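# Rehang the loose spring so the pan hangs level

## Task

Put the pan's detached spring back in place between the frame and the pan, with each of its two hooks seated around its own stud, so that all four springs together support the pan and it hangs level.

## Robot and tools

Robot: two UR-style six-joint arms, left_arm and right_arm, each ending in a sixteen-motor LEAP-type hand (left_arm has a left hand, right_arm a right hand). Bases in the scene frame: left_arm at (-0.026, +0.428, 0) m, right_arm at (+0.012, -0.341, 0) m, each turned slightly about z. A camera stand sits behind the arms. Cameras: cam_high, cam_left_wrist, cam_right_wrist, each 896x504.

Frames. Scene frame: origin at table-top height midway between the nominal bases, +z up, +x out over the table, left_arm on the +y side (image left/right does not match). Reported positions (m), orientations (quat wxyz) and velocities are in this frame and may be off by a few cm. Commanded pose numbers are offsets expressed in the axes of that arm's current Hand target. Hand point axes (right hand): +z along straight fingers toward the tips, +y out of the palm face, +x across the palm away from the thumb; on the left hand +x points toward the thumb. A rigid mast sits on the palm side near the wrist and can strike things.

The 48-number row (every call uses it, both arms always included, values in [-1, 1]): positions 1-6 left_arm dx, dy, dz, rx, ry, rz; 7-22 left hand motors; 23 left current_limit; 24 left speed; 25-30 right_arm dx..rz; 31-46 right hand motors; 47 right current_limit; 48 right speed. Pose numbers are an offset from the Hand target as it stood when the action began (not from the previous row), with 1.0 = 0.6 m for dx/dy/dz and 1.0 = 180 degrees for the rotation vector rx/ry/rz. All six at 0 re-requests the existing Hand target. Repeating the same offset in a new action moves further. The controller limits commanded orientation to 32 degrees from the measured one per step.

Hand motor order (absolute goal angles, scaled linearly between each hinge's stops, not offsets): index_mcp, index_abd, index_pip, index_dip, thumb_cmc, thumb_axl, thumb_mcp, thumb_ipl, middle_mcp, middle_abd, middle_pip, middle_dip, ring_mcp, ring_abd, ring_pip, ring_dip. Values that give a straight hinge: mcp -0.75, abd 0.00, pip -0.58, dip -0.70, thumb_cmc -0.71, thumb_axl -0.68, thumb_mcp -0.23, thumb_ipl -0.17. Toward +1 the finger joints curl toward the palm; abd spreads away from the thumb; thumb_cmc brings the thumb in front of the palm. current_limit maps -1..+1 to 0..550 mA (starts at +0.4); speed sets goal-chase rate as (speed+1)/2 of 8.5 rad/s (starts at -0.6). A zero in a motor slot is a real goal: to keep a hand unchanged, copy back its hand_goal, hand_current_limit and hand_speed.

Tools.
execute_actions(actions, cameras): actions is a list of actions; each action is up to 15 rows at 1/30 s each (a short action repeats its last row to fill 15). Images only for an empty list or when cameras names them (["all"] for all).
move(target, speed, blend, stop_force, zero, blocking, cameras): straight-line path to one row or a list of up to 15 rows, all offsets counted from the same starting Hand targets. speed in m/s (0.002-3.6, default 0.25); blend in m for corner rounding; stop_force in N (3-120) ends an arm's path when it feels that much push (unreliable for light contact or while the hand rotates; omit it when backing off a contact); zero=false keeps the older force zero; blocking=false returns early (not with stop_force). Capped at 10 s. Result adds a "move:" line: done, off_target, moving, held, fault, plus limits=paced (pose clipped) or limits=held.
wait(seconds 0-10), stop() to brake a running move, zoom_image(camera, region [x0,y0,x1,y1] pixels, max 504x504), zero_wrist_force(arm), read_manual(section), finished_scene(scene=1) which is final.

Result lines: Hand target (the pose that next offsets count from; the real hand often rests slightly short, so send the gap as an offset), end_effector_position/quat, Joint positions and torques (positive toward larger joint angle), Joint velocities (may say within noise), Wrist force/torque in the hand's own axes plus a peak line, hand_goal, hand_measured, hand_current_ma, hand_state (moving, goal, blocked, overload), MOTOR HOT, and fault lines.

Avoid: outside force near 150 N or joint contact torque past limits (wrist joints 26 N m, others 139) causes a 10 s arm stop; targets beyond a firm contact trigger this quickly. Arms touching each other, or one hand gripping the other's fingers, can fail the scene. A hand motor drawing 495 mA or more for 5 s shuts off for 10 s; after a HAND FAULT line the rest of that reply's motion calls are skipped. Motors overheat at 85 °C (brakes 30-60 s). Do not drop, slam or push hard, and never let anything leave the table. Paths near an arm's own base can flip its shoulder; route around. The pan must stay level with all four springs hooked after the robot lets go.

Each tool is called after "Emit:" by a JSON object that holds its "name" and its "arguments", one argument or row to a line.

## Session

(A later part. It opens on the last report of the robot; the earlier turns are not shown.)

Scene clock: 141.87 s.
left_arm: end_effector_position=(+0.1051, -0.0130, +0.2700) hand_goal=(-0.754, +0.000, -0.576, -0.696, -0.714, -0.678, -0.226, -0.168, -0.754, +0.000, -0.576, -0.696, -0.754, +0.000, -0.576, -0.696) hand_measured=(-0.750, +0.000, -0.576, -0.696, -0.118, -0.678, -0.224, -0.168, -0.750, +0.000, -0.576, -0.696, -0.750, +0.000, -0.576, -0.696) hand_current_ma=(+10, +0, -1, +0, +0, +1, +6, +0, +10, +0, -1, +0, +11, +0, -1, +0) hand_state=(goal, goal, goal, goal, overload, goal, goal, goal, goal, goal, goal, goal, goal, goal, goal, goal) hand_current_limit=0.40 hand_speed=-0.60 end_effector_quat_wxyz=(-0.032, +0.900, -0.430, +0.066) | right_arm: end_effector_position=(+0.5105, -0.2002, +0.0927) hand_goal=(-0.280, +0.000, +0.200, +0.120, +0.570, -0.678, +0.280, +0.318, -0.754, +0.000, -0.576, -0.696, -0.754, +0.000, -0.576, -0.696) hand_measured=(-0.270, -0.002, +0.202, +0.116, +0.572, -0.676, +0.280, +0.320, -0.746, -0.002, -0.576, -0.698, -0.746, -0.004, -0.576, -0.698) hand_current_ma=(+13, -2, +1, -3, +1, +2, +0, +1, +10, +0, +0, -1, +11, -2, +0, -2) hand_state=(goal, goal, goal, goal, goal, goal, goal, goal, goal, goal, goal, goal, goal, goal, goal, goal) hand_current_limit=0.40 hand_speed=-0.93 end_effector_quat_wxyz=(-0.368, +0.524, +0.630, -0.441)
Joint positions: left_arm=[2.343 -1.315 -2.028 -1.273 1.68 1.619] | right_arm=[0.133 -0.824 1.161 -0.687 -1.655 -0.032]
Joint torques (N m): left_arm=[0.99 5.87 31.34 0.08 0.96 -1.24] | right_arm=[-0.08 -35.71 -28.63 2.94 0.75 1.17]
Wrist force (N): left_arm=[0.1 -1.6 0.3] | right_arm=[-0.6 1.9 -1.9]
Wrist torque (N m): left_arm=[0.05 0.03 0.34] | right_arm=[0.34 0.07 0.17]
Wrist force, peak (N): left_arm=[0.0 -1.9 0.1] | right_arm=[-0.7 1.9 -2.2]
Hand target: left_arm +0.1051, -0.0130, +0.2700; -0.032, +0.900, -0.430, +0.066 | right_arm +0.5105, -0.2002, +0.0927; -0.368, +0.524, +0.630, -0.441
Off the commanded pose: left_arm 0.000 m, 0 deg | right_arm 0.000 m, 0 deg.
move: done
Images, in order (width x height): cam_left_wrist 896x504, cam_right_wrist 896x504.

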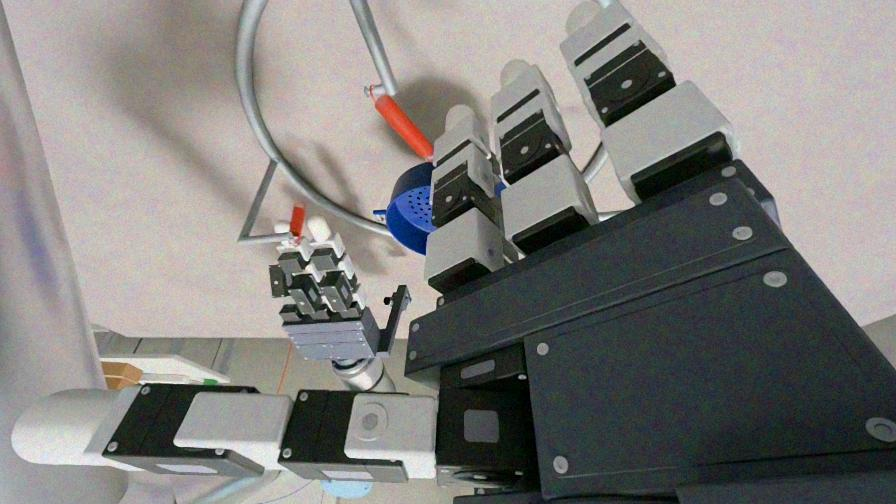

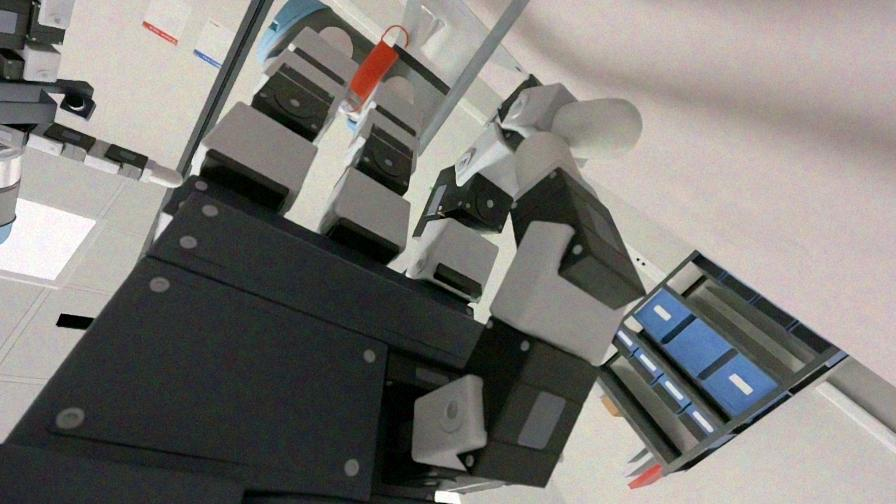

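Emit:
{"name": "move", "arguments": {
  "target": [0,0,0,0,0,0,-0.754,0,-0.576,-0.696,-0.714,-0.678,-0.226,-0.168,-0.754,0,-0.576,-0.696,-0.754,0,-0.576,-0.696,0.4,-0.6, 0,0,0,0,0,0,-0.28,0,0.2,0.12,0.571,-0.678,0.281,0.319,-0.754,0.2,-0.576,-0.696,-0.754,-0.2,-0.576,-0.696,0.3,-0.95],
  "cameras": ["cam_left_wrist","cam_right_wrist"]
}}

Emit:
{"name": "zoom_image", "arguments": {
  "camera": "cam_left_wrist",
  "region": [260, 190, 360, 290]
}}

Emit:
{"name": "zoom_image", "arguments": {
  "camera": "cam_right_wrist",
  "region": [290, 0, 450, 130]
}}

Scene clock: 142.70 s.
left_arm: end_effector_position=(+0.1051, -0.0130, +0.2700) hand_goal=(-0.754, +0.000, -0.576, -0.696, -0.714, -0.678, -0.226, -0.168, -0.754, +0.000, -0.576, -0.696, -0.754, +0.000, -0.576, -0.696) hand_measured=(-0.750, +0.000, -0.576, -0.696, -0.118, -0.678, -0.224, -0.168, -0.750, +0.000, -0.576, -0.696, -0.750, +0.000, -0.576, -0.696) hand_current_ma=(+10, +0, -1, +0, +0, +1, +6, +0, +10, +0, -1, +0, +11, +0, -1, +0) hand_state=(goal, goal, goal, goal, overload, goal, goal, goal, goal, goal, goal, goal, goal, goal, goal, goal) hand_current_limit=0.40 hand_speed=-0.60 end_effector_quat_wxyz=(-0.032, +0.900, -0.430, +0.066) | right_arm: end_effector_position=(+0.5105, -0.2002, +0.0927) hand_goal=(-0.280, +0.000, +0.200, +0.120, +0.570, -0.678, +0.280, +0.318, -0.754, +0.200, -0.576, -0.696, -0.754, -0.200, -0.576, -0.696) hand_measured=(-0.270, -0.002, +0.202, +0.116, +0.572, -0.676, +0.280, +0.320, -0.746, +0.060, -0.576, -0.698, -0.746, -0.060, -0.576, -0.698) hand_current_ma=(+13, -2, +1, -3, +1, +2, +0, +1, +10, -83, +0, -1, +11, +83, +0, -2) hand_state=(goal, goal, goal, goal, goal, goal, goal, goal, goal, moving, goal, goal, goal, moving, goal, goal) hand_current_limit=0.30 hand_speed=-0.95 end_effector_quat_wxyz=(-0.368, +0.524, +0.630, -0.441)
Joint positions: left_arm=[2.343 -1.315 -2.028 -1.273 1.68 1.619] | right_arm=[0.133 -0.824 1.161 -0.687 -1.655 -0.032]
Joint torques (N m): left_arm=[0.54 6.88 30.76 0.52 0.95 -1.13] | right_arm=[-5.03 -35.89 -28.76 2.99 -0.51 0.17]
Wrist force (N): left_arm=[0.2 -1.5 0.1] | right_arm=[-0.7 1.7 -1.8]
Wrist torque (N m): left_arm=[0.07 0.01 0.34] | right_arm=[0.29 0.08 0.15]
Wrist force, peak (N): left_arm=[0.7 -1.8 0.0] | right_arm=[-0.8 1.9 -2.1]
Hand target: left_arm +0.1051, -0.0130, +0.2700; -0.032, +0.900, -0.430, +0.066 | right_arm +0.5105, -0.2002, +0.0927; -0.368, +0.524, +0.630, -0.441
Off the commanded pose: left_arm 0.000 m, 0 deg | right_arm 0.000 m, 0 deg.
move: done
Images, in order (width x height): cam_left_wrist 896x504, cam_right_wrist 896x504.

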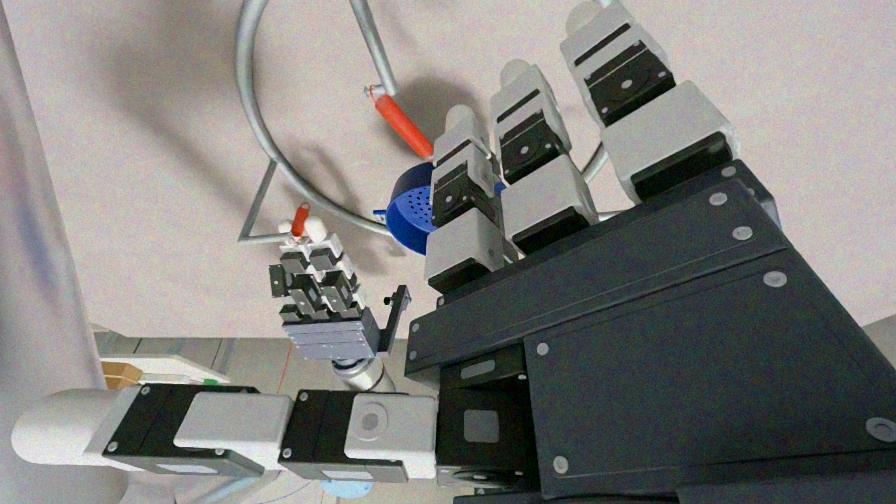

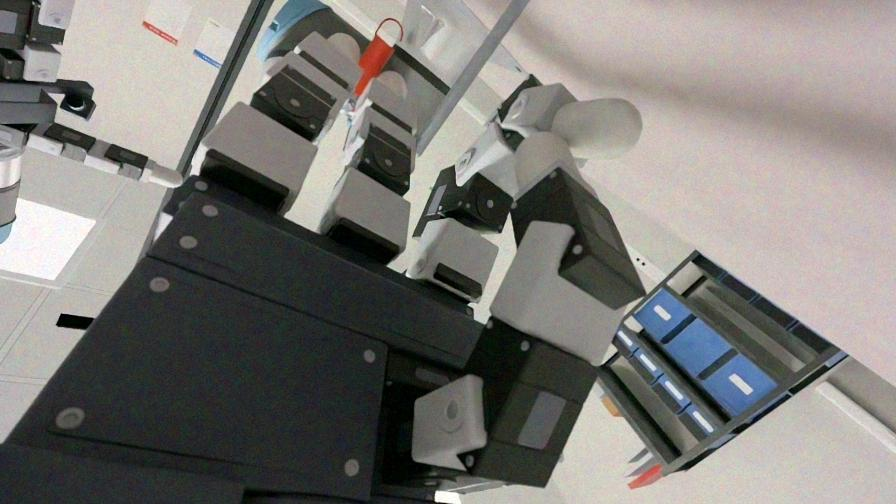

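Scaled by 5.040 from the camera's 896x504 image, which has a finer 1280x720 frame.

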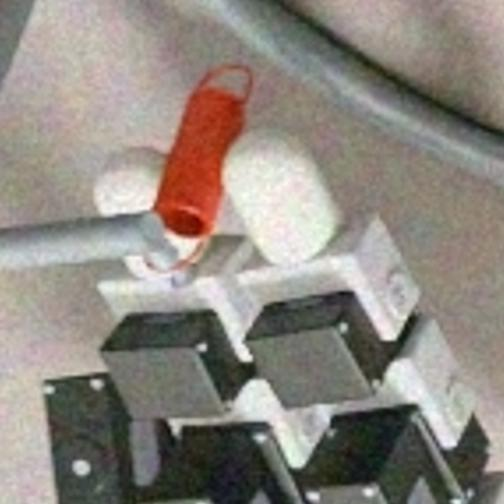

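Scaled by 3.150 from the camera's 896x504 image, which has a finer 1280x720 frame.

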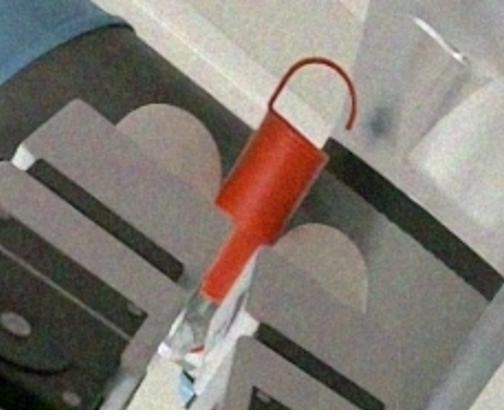

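Emit:
{"name": "move", "arguments": {
  "target": [0,0,0,0,0,0,-0.754,0,-0.576,-0.696,-0.714,-0.678,-0.226,-0.168,-0.754,0,-0.576,-0.696,-0.754,0,-0.576,-0.696,0.4,-0.6, 0,0,0,0,0,0,-0.28,0,0.2,0.12,0.571,-0.678,0.281,0.319,-0.754,0.25,-0.576,-0.696,-0.754,-0.25,-0.576,-0.696,0.5,-0.93],
  "cameras": []
}}

Emit:
{"name": "move", "arguments": {
  "target": [
    [0,0,0,0,0,0,-0.754,0,-0.576,-0.696,-0.714,-0.678,-0.226,-0.168,-0.754,0,-0.576,-0.696,-0.754,0,-0.576,-0.696,0.4,-0.6, 0.0282,0.0152,0.0055,0,0.0285,-0.0783,-0.28,0,0.2,0.12,0.571,-0.678,0.281,0.319,-0.754,0.25,-0.576,-0.696,-0.754,-0.25,-0.576,-0.696,0.5,-0.93],
    [0,0,0,0,0,0,-0.754,0,-0.576,-0.696,-0.714,-0.678,-0.226,-0.168,-0.754,0,-0.576,-0.696,-0.754,0,-0.576,-0.696,0.4,-0.6, 0.0595,0.0232,0.0084,0,0.057,-0.1567,-0.28,0,0.2,0.12,0.571,-0.678,0.281,0.319,-0.754,0.25,-0.576,-0.696,-0.754,-0.25,-0.576,-0.696,0.5,-0.93],
    [0,0,0,0,0,0,-0.754,0,-0.576,-0.696,-0.714,-0.678,-0.226,-0.168,-0.754,0,-0.576,-0.696,-0.754,0,-0.576,-0.696,0.4,-0.6, 0.092,0.023,0.0084,0,0.0855,-0.235,-0.28,0,0.2,0.12,0.571,-0.678,0.281,0.319,-0.754,0.25,-0.576,-0.696,-0.754,-0.25,-0.576,-0.696,0.5,-0.93]
  ],
  "speed": 0.12,
  "blend": 0.01,
  "cameras": ["cam_left_wrist"]
}}

Emit:
{"name": "zoom_image", "arguments": {
  "camera": "cam_left_wrist",
  "region": [260, 190, 360, 290]
}}

Scene clock: 144.60 s.
left_arm: end_effector_position=(+0.1051, -0.0130, +0.2700) hand_goal=(-0.754, +0.000, -0.576, -0.696, -0.714, -0.678, -0.226, -0.168, -0.754, +0.000, -0.576, -0.696, -0.754, +0.000, -0.576, -0.696) hand_measured=(-0.750, +0.000, -0.576, -0.696, -0.118, -0.678, -0.224, -0.168, -0.750, +0.000, -0.576, -0.696, -0.750, +0.000, -0.576, -0.696) hand_current_ma=(+10, +0, -1, +0, +0, +1, +6, +0, +10, +0, -1, +0, +11, +0, -1, +0) hand_state=(goal, goal, goal, goal, overload, goal, goal, goal, goal, goal, goal, goal, goal, goal, goal, goal) hand_current_limit=0.40 hand_speed=-0.60 end_effector_quat_wxyz=(-0.032, +0.900, -0.430, +0.066) | right_arm: end_effector_position=(+0.5105, -0.2002, +0.0927) hand_goal=(-0.280, +0.000, +0.200, +0.120, +0.570, -0.678, +0.280, +0.318, -0.754, +0.250, -0.576, -0.696, -0.754, -0.250, -0.576, -0.696) hand_measured=(-0.270, -0.002, +0.202, +0.116, +0.572, -0.676, +0.280, +0.320, -0.746, +0.066, -0.576, -0.698, -0.746, -0.068, -0.576, -0.698) hand_current_ma=(+13, -2, +1, -3, +1, +2, +0, +1, +10, -413, +0, -1, +11, +412, +0, -2) hand_state=(goal, goal, goal, goal, goal, goal, goal, goal, goal, blocked, goal, goal, goal, blocked, goal, goal) hand_current_limit=0.50 hand_speed=-0.93 end_effector_quat_wxyz=(-0.368, +0.524, +0.630, -0.441)
Joint positions: left_arm=[2.343 -1.315 -2.028 -1.273 1.68 1.619] | right_arm=[0.133 -0.824 1.161 -0.687 -1.655 -0.032]
Joint torques (N m): left_arm=[0.47 6.38 31.36 0.46 0.8 -1.24] | right_arm=[-6.31 -36.41 -28.08 2.94 -2 -2.07]
Wrist force (N): left_arm=[0.1 -1.7 0.1] | right_arm=[-0.5 1.9 -1.9]
Wrist torque (N m): left_arm=[0.05 0.02 0.34] | right_arm=[0.34 0.06 0.17]
Wrist force, peak (N): left_arm=[0.5 -1.7 0.1] | right_arm=[-0.6 2.1 -2.1]
Hand target: left_arm +0.1051, -0.0130, +0.2700; -0.032, +0.900, -0.430, +0.066 | right_arm +0.5105, -0.2002, +0.0927; -0.368, +0.524, +0.630, -0.441
Off the commanded pose: left_arm 0.000 m, 0 deg | right_arm 0.000 m, 0 deg.
move: done
No camera images: "cameras" was empty.

Scene clock: 148.30 s.
left_arm: end_effector_position=(+0.1051, -0.0130, +0.2700) hand_goal=(-0.754, +0.000, -0.576, -0.696, -0.714, -0.678, -0.226, -0.168, -0.754, +0.000, -0.576, -0.696, -0.754, +0.000, -0.576, -0.696) hand_measured=(-0.750, +0.000, -0.576, -0.696, -0.118, -0.678, -0.224, -0.168, -0.750, +0.000, -0.576, -0.696, -0.750, +0.000, -0.576, -0.696) hand_current_ma=(+10, +0, -1, +0, +0, +1, +6, +0, +10, +0, -1, +0, +11, +0, -1, +0) hand_state=(goal, goal, goal, goal, overload, goal, goal, goal, goal, goal, goal, goal, goal, goal, goal, goal) hand_current_limit=0.40 hand_speed=-0.60 end_effector_quat_wxyz=(-0.032, +0.900, -0.430, +0.066) | right_arm: end_effector_position=(+0.5005, -0.1460, +0.0780) hand_goal=(-0.280, +0.000, +0.200, +0.120, +0.570, -0.678, +0.280, +0.318, -0.754, +0.250, -0.576, -0.696, -0.754, -0.250, -0.576, -0.696) hand_measured=(-0.270, -0.002, +0.202, +0.116, +0.568, -0.678, +0.280, +0.320, -0.744, +0.066, -0.576, -0.698, -0.744, -0.068, -0.576, -0.698) hand_current_ma=(+13, -2, +1, -3, -1, +0, +0, +1, +12, -413, +0, -1, +12, +412, +0, -1) hand_state=(goal, goal, goal, goal, goal, goal, goal, goal, goal, blocked, goal, goal, goal, blocked, goal, goal) hand_current_limit=0.50 hand_speed=-0.93 end_effector_quat_wxyz=(-0.580, +0.315, +0.722, -0.206)
Joint positions: left_arm=[2.343 -1.315 -2.028 -1.273 1.68 1.619] | right_arm=[0.042 -0.769 1.177 -0.652 -1.501 -0.8]
Joint torques (N m): left_arm=[1.36 6.88 30.24 0.56 0.75 -1.31] | right_arm=[4.77 -57.43 -24.62 -0.18 -2.29 0.58]
Wrist force (N): left_arm=[0.4 -1.4 0.1] | right_arm=[-0.5 2.5 -2.2]
Wrist torque (N m): left_arm=[0.09 -0.01 0.35] | right_arm=[0.43 0.03 0.06]
Wrist force, peak (N): left_arm=[0.3 -1.8 -0.1] | right_arm=[-0.7 2.7 -2.4]
Hand target: left_arm +0.1051, -0.0130, +0.2700; -0.032, +0.900, -0.430, +0.066 | right_arm +0.5005, -0.1459, +0.0780; -0.580, +0.315, +0.722, -0.206
Off the commanded pose: left_arm 0.000 m, 0 deg | right_arm 0.000 m, 0 deg.
move: done
Images, in order (width x height): cam_left_wrist 896x504.

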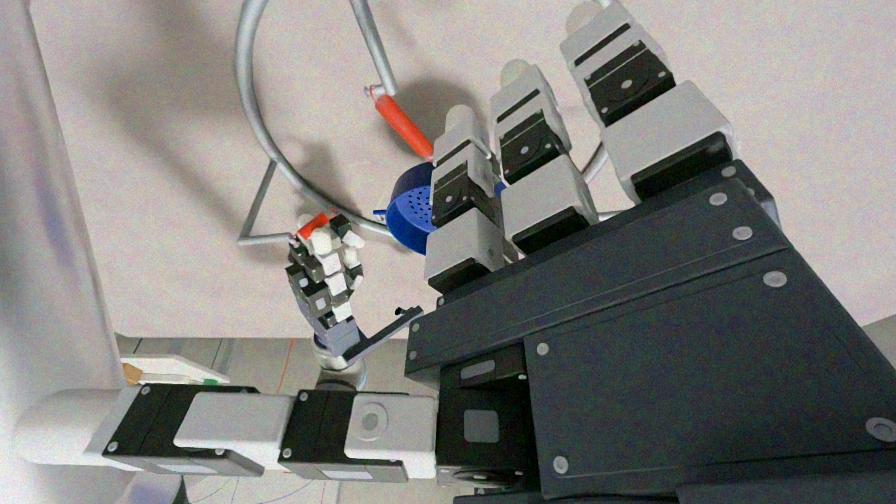

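Scaled by 5.040 from the camera's 896x504 image, which has a finer 1280x720 frame.

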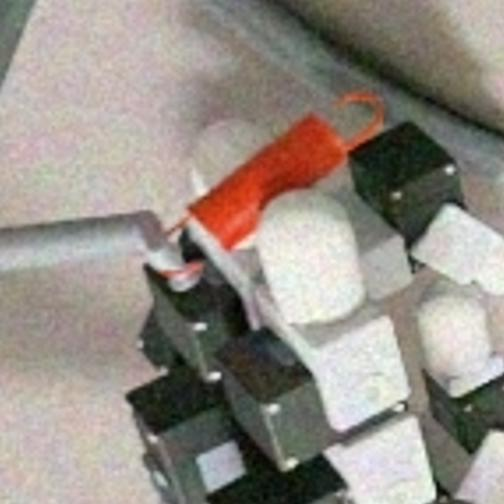

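Emit:
{"name": "move", "arguments": {
  "target": [
    [0,0,0,0,0,0,-0.754,0,-0.576,-0.696,-0.714,-0.678,-0.226,-0.168,-0.754,0,-0.576,-0.696,-0.754,0,-0.576,-0.696,0.4,-0.6, 0.0282,0.0153,0.0057,0,0.0285,-0.0783,-0.28,0,0.2,0.12,0.571,-0.678,0.281,0.319,-0.754,0.25,-0.576,-0.696,-0.754,-0.25,-0.576,-0.696,0.5,-0.93],
    [0,0,0,0,0,0,-0.754,0,-0.576,-0.696,-0.714,-0.678,-0.226,-0.168,-0.754,0,-0.576,-0.696,-0.754,0,-0.576,-0.696,0.4,-0.6, 0.0595,0.0232,0.0085,0,0.057,-0.1567,-0.28,0,0.2,0.12,0.571,-0.678,0.281,0.319,-0.754,0.25,-0.576,-0.696,-0.754,-0.25,-0.576,-0.696,0.5,-0.93]
  ],
  "speed": 0.12,
  "blend": 0.01,
  "cameras": ["all"]
}}

Emit:
{"name": "zoom_image", "arguments": {
  "camera": "cam_left_wrist",
  "region": [270, 190, 410, 290]
}}

Emit:
{"name": "zoom_image", "arguments": {
  "camera": "cam_high",
  "region": [300, 220, 400, 310]
}}

Scene clock: 151.40 s.
left_arm: end_effector_position=(+0.1051, -0.0130, +0.2700) hand_goal=(-0.754, +0.000, -0.576, -0.696, -0.714, -0.678, -0.226, -0.168, -0.754, +0.000, -0.576, -0.696, -0.754, +0.000, -0.576, -0.696) hand_measured=(-0.750, +0.000, -0.576, -0.696, -0.118, -0.678, -0.224, -0.168, -0.750, +0.000, -0.576, -0.696, -0.750, +0.000, -0.576, -0.696) hand_current_ma=(+10, +0, -1, +0, +0, +1, +6, +0, +10, +0, -1, +0, +11, +0, -1, +0) hand_state=(goal, goal, goal, goal, overload, goal, goal, goal, goal, goal, goal, goal, goal, goal, goal, goal) hand_current_limit=0.40 hand_speed=-0.60 end_effector_quat_wxyz=(-0.032, +0.900, -0.430, +0.066) | right_arm: end_effector_position=(+0.4941, -0.1108, +0.0928) hand_goal=(-0.280, +0.000, +0.200, +0.120, +0.570, -0.678, +0.280, +0.318, -0.754, +0.250, -0.576, -0.696, -0.754, -0.250, -0.576, -0.696) hand_measured=(-0.274, -0.002, +0.202, +0.116, +0.566, -0.680, +0.280, +0.320, -0.746, +0.066, -0.576, -0.698, -0.744, -0.068, -0.576, -0.698) hand_current_ma=(+6, -2, +1, -2, -3, -1, +0, +1, +12, -413, +0, -1, +12, +412, +0, -1) hand_state=(goal, goal, goal, goal, goal, goal, goal, goal, goal, blocked, goal, goal, goal, blocked, goal, goal) hand_current_limit=0.50 hand_speed=-0.93 end_effector_quat_wxyz=(+0.675, -0.147, -0.723, +0.030)
Joint positions: left_arm=[2.343 -1.315 -2.028 -1.273 1.68 1.619] | right_arm=[0.02 -0.682 1.146 -0.553 -1.436 -1.313]
Joint torques (N m): left_arm=[2.21 6.25 30.2 0.42 0.92 -1.01] | right_arm=[1.04 -58.01 -12.13 0.32 -1.98 -0.15]
Wrist force (N): left_arm=[0.2 -1.7 0.1] | right_arm=[-0.4 2.1 -2.7]
Wrist torque (N m): left_arm=[0.05 0.02 0.35] | right_arm=[0.43 0.01 0.05]
Wrist force, peak (N): left_arm=[0.4 -1.8 0.1] | right_arm=[-0.6 2.5 -2.7]
Hand target: left_arm +0.1051, -0.0130, +0.2700; -0.032, +0.900, -0.430, +0.066 | right_arm +0.4940, -0.1108, +0.0928; +0.675, -0.147, -0.723, +0.030
Off the commanded pose: left_arm 0.000 m, 0 deg | right_arm 0.000 m, 0 deg.
move: done

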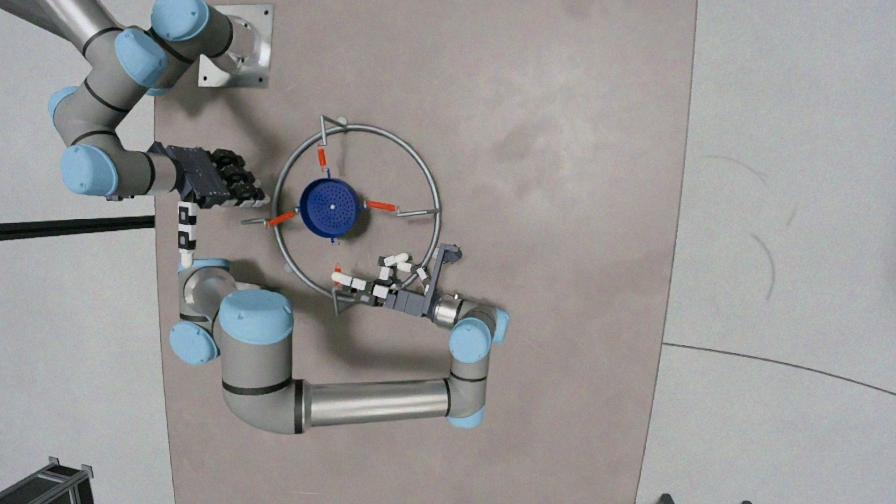

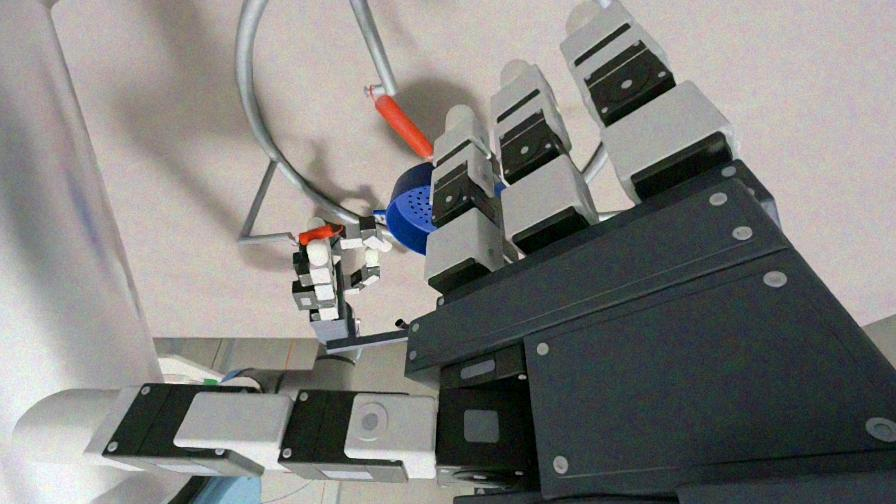

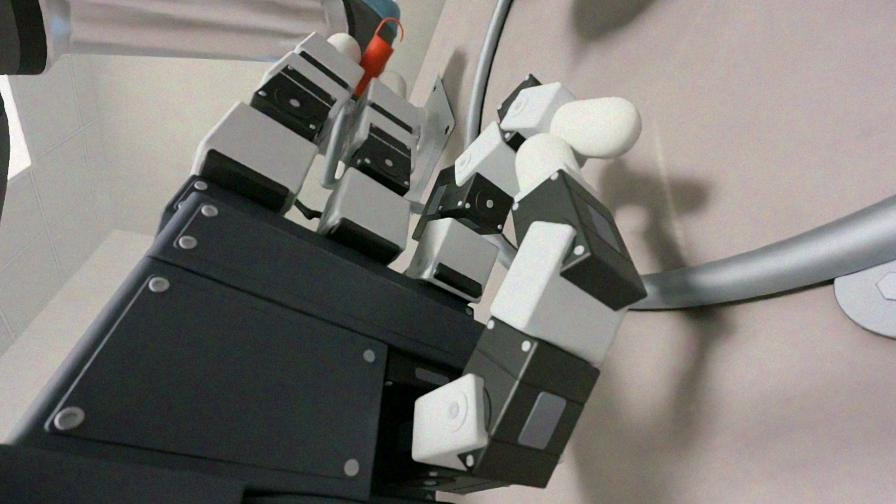

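Scaled by 3.600 from the camera's 896x504 image, which has a finer 1280x720 frame.

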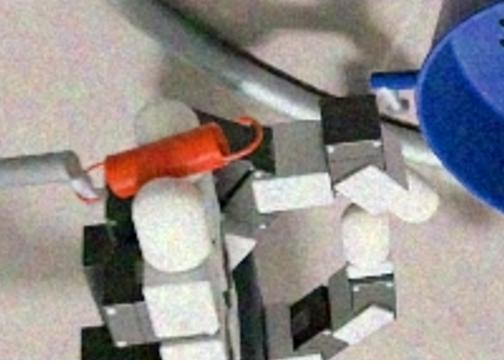

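Scaled by 5.040 from the camera's 896x504 image, which has a finer 1280x720 frame.

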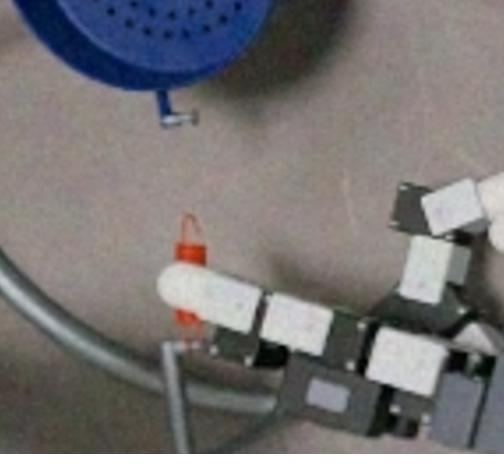

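Emit:
{"name": "move", "arguments": {
  "target": [0,0,0,0,0,0,-0.754,0,-0.576,-0.696,-0.714,-0.678,0.449,0.319,-0.754,0,-0.576,-0.696,-0.754,0,-0.576,-0.696,0.4,-0.6, 0,0,0,0,0,0,-0.28,0,0.2,0.12,0.571,-0.678,0.281,0.319,-0.754,0.25,-0.576,-0.696,-0.754,-0.25,-0.576,-0.696,0.5,-0.93],
  "cameras": []
}}

Emit:
{"name": "move", "arguments": {
  "target": [0,0,0,0,0,0,-0.754,0,1.0,0.609,-0.714,-0.678,0.449,0.319,0.616,0,0.299,-0.261,0.616,0,0.299,-0.261,0.4,-0.6, 0,0,0,0,0,0,-0.28,0,0.2,0.12,0.571,-0.678,0.281,0.319,-0.754,0.25,-0.576,-0.696,-0.754,-0.25,-0.576,-0.696,0.5,-0.93],
  "cameras": ["cam_left_wrist"]
}}

Scene clock: 158.80 s.
left_arm: end_effector_position=(+0.1051, -0.0130, +0.2700) hand_goal=(-0.754, +0.000, -0.576, -0.696, -0.714, -0.678, +0.448, +0.318, -0.754, +0.000, -0.576, -0.696, -0.754, +0.000, -0.576, -0.696) hand_measured=(-0.750, +0.000, -0.576, -0.696, -0.118, -0.678, +0.448, +0.316, -0.750, +0.000, -0.576, -0.696, -0.750, +0.000, -0.576, -0.696) hand_current_ma=(+10, +0, -1, +0, +0, +1, -2, -5, +10, +0, -1, +0, +11, +0, -1, +0) hand_state=(goal, goal, goal, goal, overload, goal, goal, goal, goal, goal, goal, goal, goal, goal, goal, goal) hand_current_limit=0.40 hand_speed=-0.60 end_effector_quat_wxyz=(-0.032, +0.900, -0.430, +0.066) | right_arm: end_effector_position=(+0.4940, -0.1108, +0.0928) hand_goal=(-0.280, +0.000, +0.200, +0.120, +0.570, -0.678, +0.280, +0.318, -0.754, +0.250, -0.576, -0.696, -0.754, -0.250, -0.576, -0.696) hand_measured=(-0.274, -0.002, +0.202, +0.116, +0.566, -0.680, +0.280, +0.320, -0.746, +0.066, -0.576, -0.698, -0.744, -0.068, -0.576, -0.698) hand_current_ma=(+6, -2, +1, -2, -3, -1, +0, +1, +12, -413, +0, -1, +12, +412, +0, -1) hand_state=(goal, goal, goal, goal, goal, goal, goal, goal, goal, blocked, goal, goal, goal, blocked, goal, goal) hand_current_limit=0.50 hand_speed=-0.93 end_effector_quat_wxyz=(+0.675, -0.147, -0.723, +0.030)
Joint positions: left_arm=[2.343 -1.315 -2.028 -1.273 1.68 1.619] | right_arm=[0.02 -0.682 1.146 -0.553 -1.436 -1.314]
Joint torques (N m): left_arm=[1.16 5.95 29.73 0.59 0.66 -1.18] | right_arm=[4.95 -57.94 -8.43 0.35 -1.9 -2.07]
Wrist force (N): left_arm=[0.1 -1.6 -0.1] | right_arm=[-0.5 2.1 -2.5]
Wrist torque (N m): left_arm=[0.06 0.04 0.33] | right_arm=[0.41 0.01 0.05]
Wrist force, peak (N): left_arm=[0.1 -1.9 0.0] | right_arm=[-0.5 2.3 -2.9]
Hand target: left_arm +0.1051, -0.0130, +0.2700; -0.032, +0.900, -0.430, +0.066 | right_arm +0.4940, -0.1108, +0.0928; +0.675, -0.147, -0.723, +0.030
Off the commanded pose: left_arm 0.000 m, 0 deg | right_arm 0.000 m, 0 deg.
move: done
No camera images: "cameras" was empty.

Scene clock: 160.17 s.
left_arm: end_effector_position=(+0.1051, -0.0130, +0.2700) hand_goal=(-0.754, +0.000, +1.000, +0.608, -0.714, -0.678, +0.448, +0.318, +0.616, +0.000, +0.298, -0.262, +0.616, +0.000, +0.298, -0.262) hand_measured=(-0.754, +0.000, +0.984, +0.606, -0.118, -0.678, +0.448, +0.318, +0.600, +0.000, +0.294, -0.264, +0.598, +0.000, +0.292, -0.264) hand_current_ma=(+0, +0, -45, -5, +0, -1, +0, -1, -48, +0, -10, -5, -53, +0, -11, -5) hand_state=(goal, goal, goal, goal, overload, goal, goal, goal, goal, goal, goal, goal, goal, goal, goal, goal) hand_current_limit=0.40 hand_speed=-0.60 end_effector_quat_wxyz=(-0.032, +0.900, -0.430, +0.066) | right_arm: end_effector_position=(+0.4940, -0.1108, +0.0928) hand_goal=(-0.280, +0.000, +0.200, +0.120, +0.570, -0.678, +0.280, +0.318, -0.754, +0.250, -0.576, -0.696, -0.754, -0.250, -0.576, -0.696) hand_measured=(-0.274, -0.002, +0.202, +0.116, +0.566, -0.680, +0.280, +0.320, -0.746, +0.066, -0.576, -0.698, -0.744, -0.068, -0.576, -0.698) hand_current_ma=(+6, -2, +1, -2, -3, -1, +0, +1, +12, -413, +0, -1, +12, +412, +0, -1) hand_state=(goal, goal, goal, goal, goal, goal, goal, goal, goal, blocked, goal, goal, goal, blocked, goal, goal) hand_current_limit=0.50 hand_speed=-0.93 end_effector_quat_wxyz=(+0.675, -0.147, -0.723, +0.030)
Joint positions: left_arm=[2.343 -1.315 -2.028 -1.273 1.68 1.619] | right_arm=[0.02 -0.682 1.146 -0.553 -1.436 -1.314]
Joint torques (N m): left_arm=[1.09 6.28 30.09 0.19 0.57 -1.14] | right_arm=[4.4 -58.56 -8.33 0.37 -1.91 -1.83]
Wrist force (N): left_arm=[0.2 -1.4 0.0] | right_arm=[-0.8 2.1 -2.5]
Wrist torque (N m): left_arm=[0.22 0.04 0.34] | right_arm=[0.40 0.05 0.03]
Wrist force, peak (N): left_arm=[0.2 -2.0 -0.1] | right_arm=[-0.4 2.4 -2.8]
Hand target: left_arm +0.1051, -0.0130, +0.2700; -0.032, +0.900, -0.430, +0.066 | right_arm +0.4940, -0.1108, +0.0928; +0.675, -0.147, -0.723, +0.030
Off the commanded pose: left_arm 0.000 m, 0 deg | right_arm 0.000 m, 0 deg.
move: done
Images, in order (width x height): cam_left_wrist 896x504.

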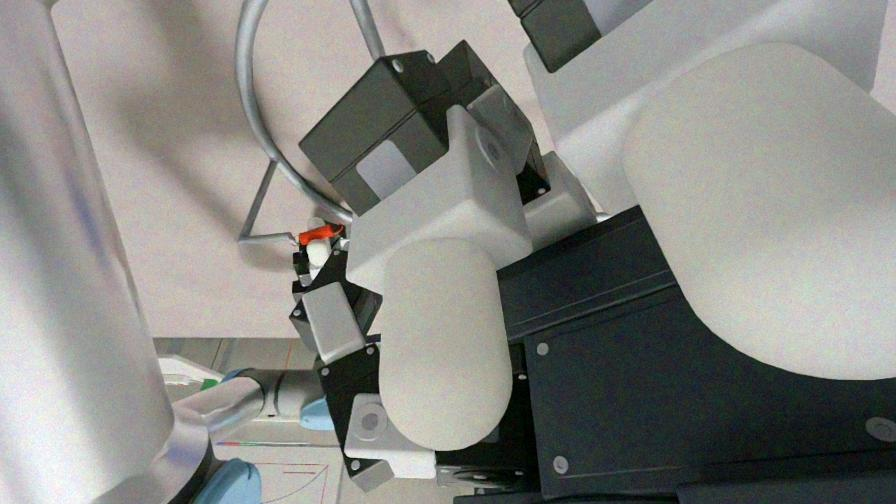

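Emit:
{"name": "move", "arguments": {
  "target": [0.1442,-0.2637,-0.0075,-0.0438,-0.0155,0.2156,-0.754,0,1.0,0.609,-0.714,-0.678,0.449,0.319,0.616,0,0.299,-0.261,0.616,0,0.299,-0.261,0.4,-0.6, 0,0,0,0,0,0,-0.28,0,0.2,0.12,0.571,-0.678,0.281,0.319,-0.754,0.25,-0.576,-0.696,-0.754,-0.25,-0.576,-0.696,0.5,-0.93],
  "speed": 0.15,
  "cameras": ["all"]
}}

Emit:
{"name": "zoom_image", "arguments": {
  "camera": "cam_high",
  "region": [240, 130, 440, 300]
}}

Scene clock: 163.23 s.
left_arm: end_effector_position=(+0.2800, +0.0193, +0.3002) hand_goal=(-0.754, +0.000, +1.000, +0.608, -0.714, -0.678, +0.448, +0.318, +0.616, +0.000, +0.298, -0.262, +0.616, +0.000, +0.298, -0.262) hand_measured=(-0.754, +0.000, +0.984, +0.606, -0.118, -0.678, +0.448, +0.318, +0.600, +0.000, +0.294, -0.264, +0.598, +0.000, +0.294, -0.264) hand_current_ma=(-1, +0, -43, -5, +0, -1, +0, -1, -47, +0, -9, -5, -52, +0, -10, -5) hand_state=(goal, goal, goal, goal, overload, goal, goal, goal, goal, goal, goal, goal, goal, goal, goal, goal) hand_current_limit=0.40 hand_speed=-0.60 end_effector_quat_wxyz=(-0.001, +0.708, -0.706, +0.001) | right_arm: end_effector_position=(+0.4940, -0.1108, +0.0928) hand_goal=(-0.280, +0.000, +0.200, +0.120, +0.570, -0.678, +0.280, +0.318, -0.754, +0.250, -0.576, -0.696, -0.754, -0.250, -0.576, -0.696) hand_measured=(-0.274, -0.002, +0.202, +0.116, +0.566, -0.680, +0.280, +0.320, -0.746, +0.066, -0.576, -0.698, -0.744, -0.068, -0.576, -0.698) hand_current_ma=(+6, -2, +1, -2, -3, -1, +0, +1, +12, -413, +0, -1, +12, +412, +0, -1) hand_state=(goal, goal, goal, goal, goal, goal, goal, goal, goal, blocked, goal, goal, goal, blocked, goal, goal) hand_current_limit=0.50 hand_speed=-0.93 end_effector_quat_wxyz=(+0.675, -0.147, -0.723, +0.030)
Joint positions: left_arm=[2.656 -1.675 -1.608 -1.427 1.572 2.605] | right_arm=[0.02 -0.682 1.146 -0.553 -1.436 -1.314]
Joint torques (N m): left_arm=[-8.6 22.03 19.97 4.29 0.82 1.57] | right_arm=[4.64 -58.52 -8.27 0.32 -1.81 -1.25]
Wrist force (N): left_arm=[0.3 -1.7 0.0] | right_arm=[-0.5 2.3 -2.6]
Wrist torque (N m): left_arm=[0.21 0.03 0.35] | right_arm=[0.45 0.02 0.06]
Wrist force, peak (N): left_arm=[0.3 -2.5 0.0] | right_arm=[-0.4 2.3 -2.9]
Hand target: left_arm +0.2800, +0.0193, +0.3002; -0.001, +0.708, -0.706, +0.001 | right_arm +0.4940, -0.1108, +0.0928; +0.675, -0.147, -0.723, +0.030
Off the commanded pose: left_arm 0.000 m, 0 deg | right_arm 0.000 m, 0 deg.
move: done

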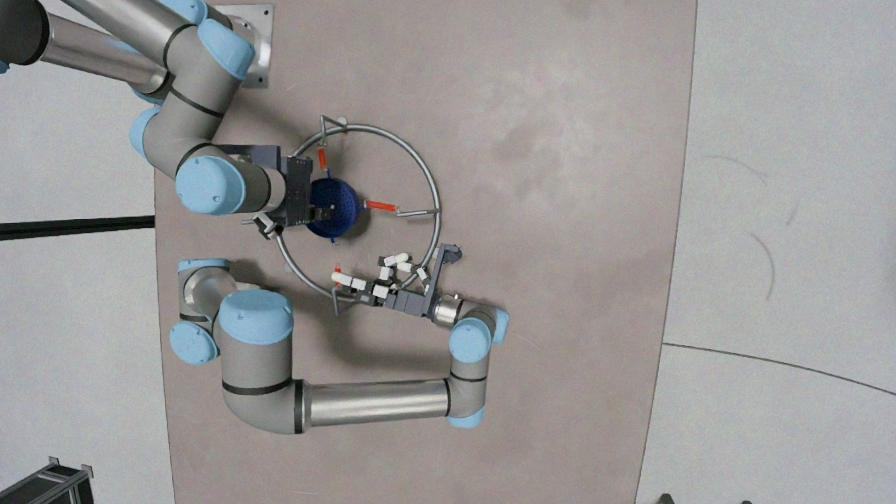

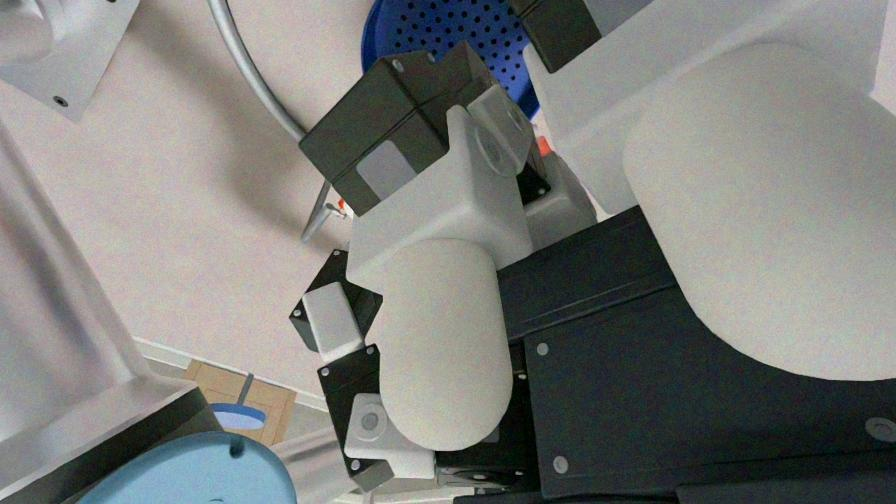

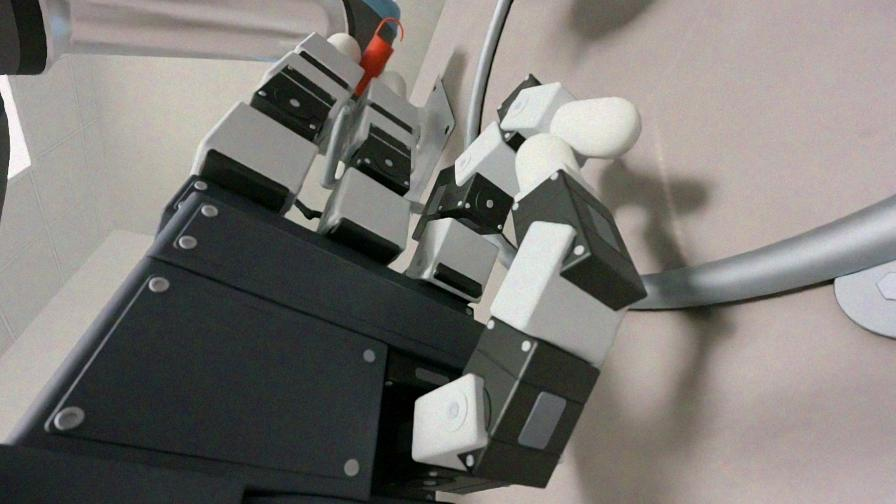

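Scaled by 2.520 from the camera's 896x504 image, which has a finer 1280x720 frame.

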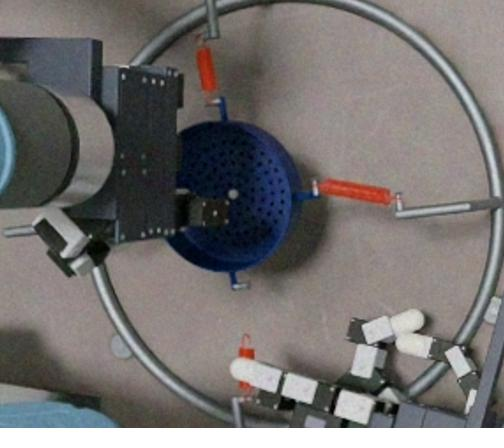

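Emit:
{"name": "move", "arguments": {
  "target": [0,0,0.1,0,0,0,-0.754,0,1.0,0.609,-0.714,-0.678,0.449,0.319,0.616,0,0.299,-0.261,0.616,0,0.299,-0.261,0.4,-0.6, 0,0,0,0,0,0,-0.28,0,0.2,0.12,0.571,-0.678,0.281,0.319,-0.754,0.25,-0.576,-0.696,-0.754,-0.25,-0.576,-0.696,0.5,-0.93],
  "speed": 0.1,
  "cameras": ["cam_high","cam_left_wrist"]
}}

Emit:
{"name": "zoom_image", "arguments": {
  "camera": "cam_high",
  "region": [290, 160, 380, 250]
}}

Emit:
{"name": "zoom_image", "arguments": {
  "camera": "cam_left_wrist",
  "region": [300, 0, 620, 240]
}}

Scene clock: 164.73 s.
left_arm: end_effector_position=(+0.2801, +0.0193, +0.2402) hand_goal=(-0.754, +0.000, +1.000, +0.608, -0.714, -0.678, +0.448, +0.318, +0.616, +0.000, +0.298, -0.262, +0.616, +0.000, +0.298, -0.262) hand_measured=(-0.754, +0.000, +0.984, +0.606, -0.118, -0.678, +0.448, +0.318, +0.600, +0.000, +0.294, -0.264, +0.598, +0.000, +0.294, -0.264) hand_current_ma=(-2, +0, -43, -5, +0, -1, +0, -1, -44, +0, -9, -5, -49, +0, -10, -5) hand_state=(goal, goal, goal, goal, overload, goal, goal, goal, goal, goal, goal, goal, goal, goal, goal, goal) hand_current_limit=0.40 hand_speed=-0.60 end_effector_quat_wxyz=(-0.001, +0.708, -0.707, +0.001) | right_arm: end_effector_position=(+0.4940, -0.1108, +0.0928) hand_goal=(-0.280, +0.000, +0.200, +0.120, +0.570, -0.678, +0.280, +0.318, -0.754, +0.250, -0.576, -0.696, -0.754, -0.250, -0.576, -0.696) hand_measured=(-0.274, -0.002, +0.202, +0.116, +0.566, -0.680, +0.280, +0.320, -0.746, +0.066, -0.576, -0.698, -0.744, -0.068, -0.576, -0.698) hand_current_ma=(+6, -2, +1, -2, -3, -1, +0, +1, +12, -413, +0, -1, +12, +412, +0, -1) hand_state=(goal, goal, goal, goal, goal, goal, goal, goal, goal, blocked, goal, goal, goal, blocked, goal, goal) hand_current_limit=0.50 hand_speed=-0.93 end_effector_quat_wxyz=(+0.675, -0.147, -0.723, +0.030)
Joint positions: left_arm=[2.656 -1.706 -1.73 -1.275 1.572 2.605] | right_arm=[0.02 -0.682 1.146 -0.553 -1.436 -1.314]
Joint torques (N m): left_arm=[8.19 30.1 30.17 2.23 -1.14 2.57] | right_arm=[4.43 -58.47 -8.32 0.27 -1.73 -1.04]
Wrist force (N): left_arm=[0.5 -1.6 0.0] | right_arm=[-0.3 1.8 -2.8]
Wrist torque (N m): left_arm=[0.22 0.01 0.36] | right_arm=[0.41 0.00 0.06]
Wrist force, peak (N): left_arm=[0.4 -1.8 -1.1] | right_arm=[-0.3 2.5 -2.7]
Hand target: left_arm +0.2801, +0.0193, +0.2402; -0.001, +0.708, -0.706, +0.001 | right_arm +0.4940, -0.1108, +0.0928; +0.675, -0.147, -0.723, +0.030
Off the commanded pose: left_arm 0.000 m, 0 deg | right_arm 0.000 m, 0 deg.
move: done
Images, in order (width x height): cam_high 896x504, cam_left_wrist 896x504.

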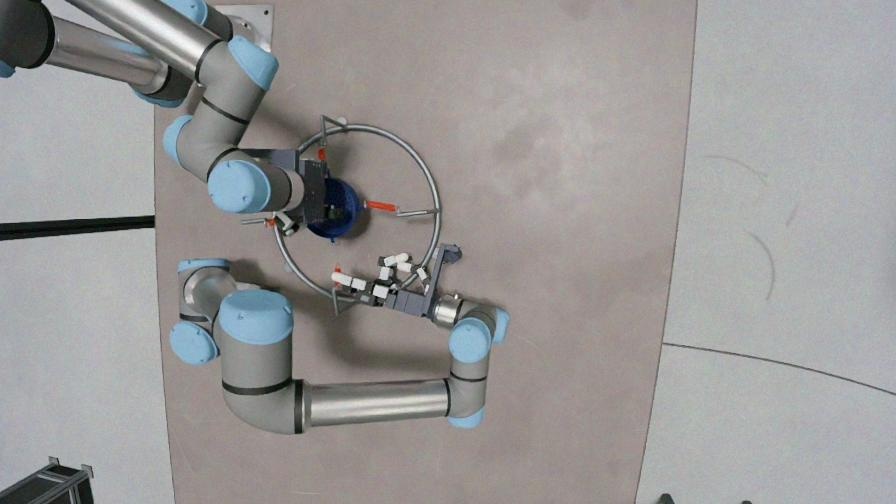

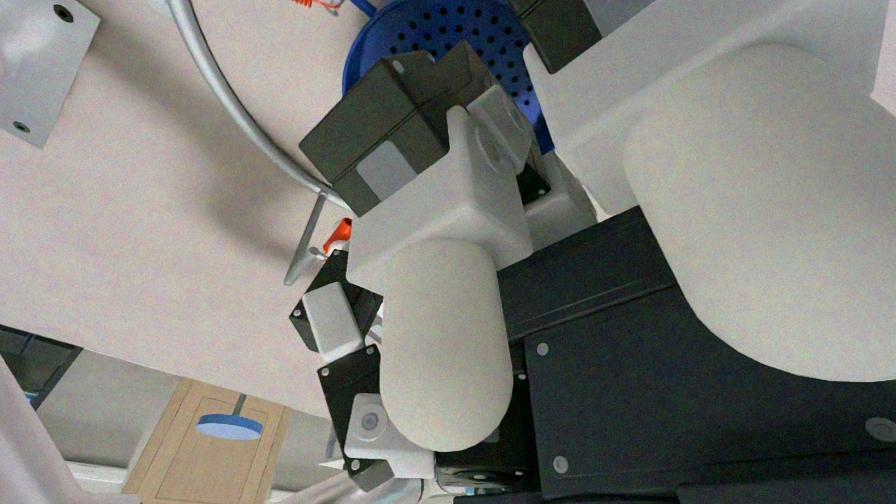

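Scaled by 5.600 from the camera's 896x504 image, which has a finer 1280x720 frame.

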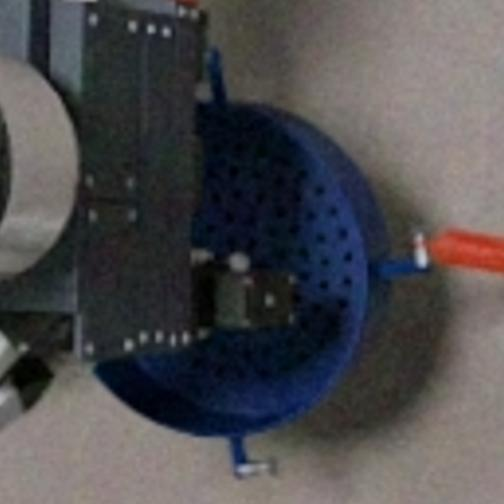

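Scaled by 1.575 from the camera's 896x504 image, which has a finer 1280x720 frame.

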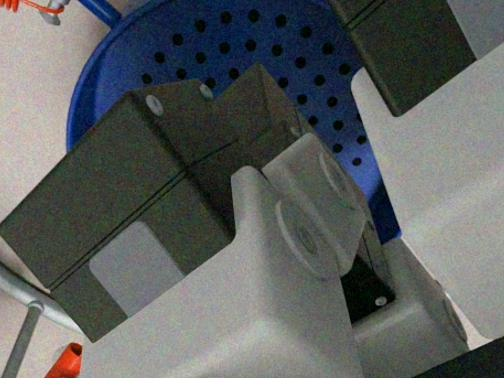

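Emit:
{"name": "move", "arguments": {
  "target": [0,0,0.0635,0,0,0,-0.754,0,1.0,0.609,-0.714,-0.678,0.449,0.319,0.616,0,0.299,-0.261,0.616,0,0.299,-0.261,0.4,-0.6, 0,0,0,0,0,0,-0.28,0,0.2,0.12,0.571,-0.678,0.281,0.319,-0.754,0.25,-0.576,-0.696,-0.754,-0.25,-0.576,-0.696,0.5,-0.93],
  "speed": 0.03,
  "stop_force": 3,
  "cameras": ["cam_high","cam_left_wrist"]
}}

Emit:
{"name": "zoom_image", "arguments": {
  "camera": "cam_high",
  "region": [290, 160, 380, 250]
}}

Scene clock: 167.80 s.
left_arm: end_effector_position=(+0.2802, +0.0193, +0.2021) hand_goal=(-0.754, +0.000, +1.000, +0.608, -0.714, -0.678, +0.448, +0.318, +0.616, +0.000, +0.298, -0.262, +0.616, +0.000, +0.298, -0.262) hand_measured=(-0.754, +0.000, +0.984, +0.606, -0.118, -0.678, +0.448, +0.318, +0.600, +0.000, +0.294, -0.264, +0.598, +0.000, +0.294, -0.264) hand_current_ma=(-2, +0, -43, -5, +0, -1, +0, -1, -44, +0, -9, -5, -49, +0, -10, -5) hand_state=(goal, goal, goal, goal, overload, goal, goal, goal, goal, goal, goal, goal, goal, goal, goal, goal) hand_current_limit=0.40 hand_speed=-0.60 end_effector_quat_wxyz=(-0.001, +0.708, -0.706, +0.001) | right_arm: end_effector_position=(+0.4940, -0.1108, +0.0928) hand_goal=(-0.280, +0.000, +0.200, +0.120, +0.570, -0.678, +0.280, +0.318, -0.754, +0.250, -0.576, -0.696, -0.754, -0.250, -0.576, -0.696) hand_measured=(-0.274, -0.002, +0.202, +0.116, +0.566, -0.680, +0.280, +0.320, -0.746, +0.066, -0.576, -0.698, -0.744, -0.068, -0.576, -0.698) hand_current_ma=(+6, -2, +1, -2, -3, -1, +0, +1, +12, -413, +0, -1, +12, +412, +0, -1) hand_state=(goal, goal, goal, goal, goal, goal, goal, goal, goal, blocked, goal, goal, goal, blocked, goal, goal) hand_current_limit=0.50 hand_speed=-0.93 end_effector_quat_wxyz=(+0.675, -0.147, -0.723, +0.030)
Joint positions: left_arm=[2.656 -1.737 -1.797 -1.177 1.572 2.605] | right_arm=[0.02 -0.682 1.146 -0.553 -1.436 -1.314]
Joint torques (N m): left_arm=[10.46 33.42 35.21 -0.22 -0.69 2.84] | right_arm=[4.86 -58.14 -8.52 0.32 -1.73 -0.53]
Wrist force (N): left_arm=[0.3 -1.6 0.1] | right_arm=[-0.2 2.4 -2.5]
Wrist torque (N m): left_arm=[0.21 0.03 0.33] | right_arm=[0.46 -0.02 0.08]
Wrist force, peak (N): left_arm=[0.5 -1.8 0.0] | right_arm=[-0.4 2.3 -2.9]
Hand target: left_arm +0.2802, +0.0193, +0.2021; -0.001, +0.708, -0.706, +0.001 | right_arm +0.4940, -0.1108, +0.0928; +0.675, -0.147, -0.723, +0.030
Off the commanded pose: left_arm 0.000 m, 0 deg | right_arm 0.000 m, 0 deg.
move: done
Images, in order (width x height): cam_high 896x504, cam_left_wrist 896x504.

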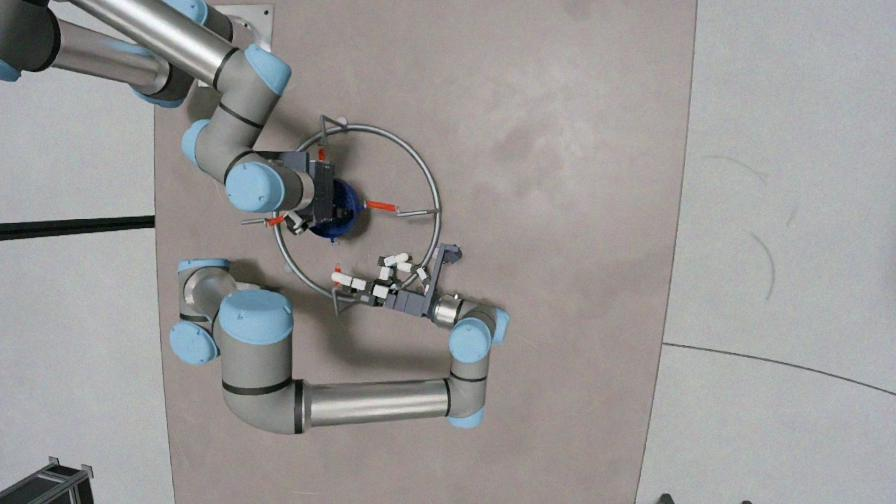

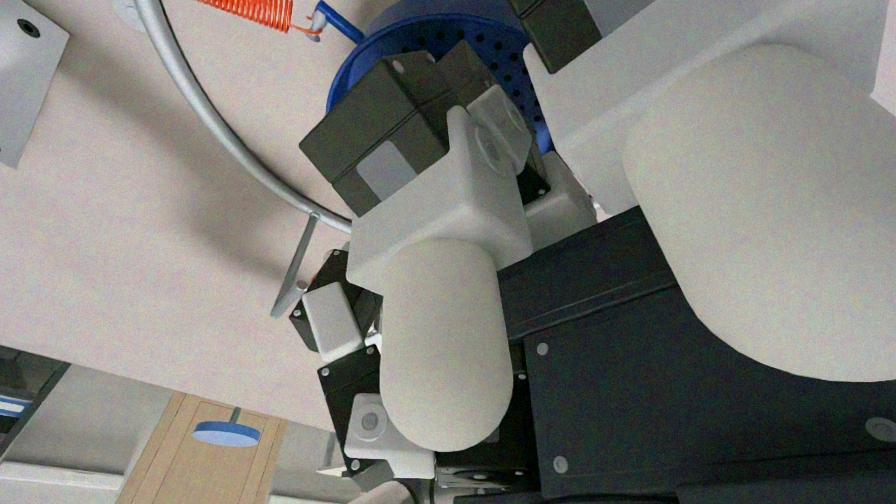

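Scaled by 5.600 from the camera's 896x504 image, which has a finer 1280x720 frame.

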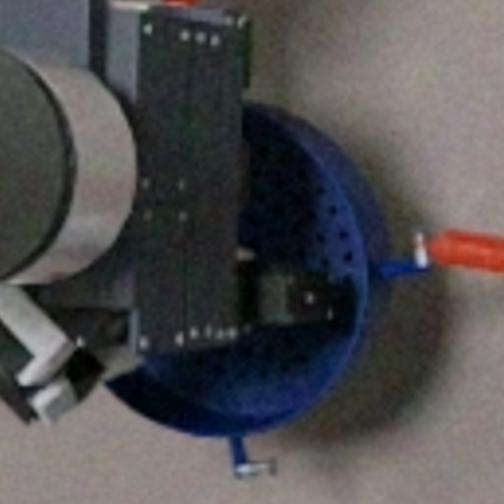

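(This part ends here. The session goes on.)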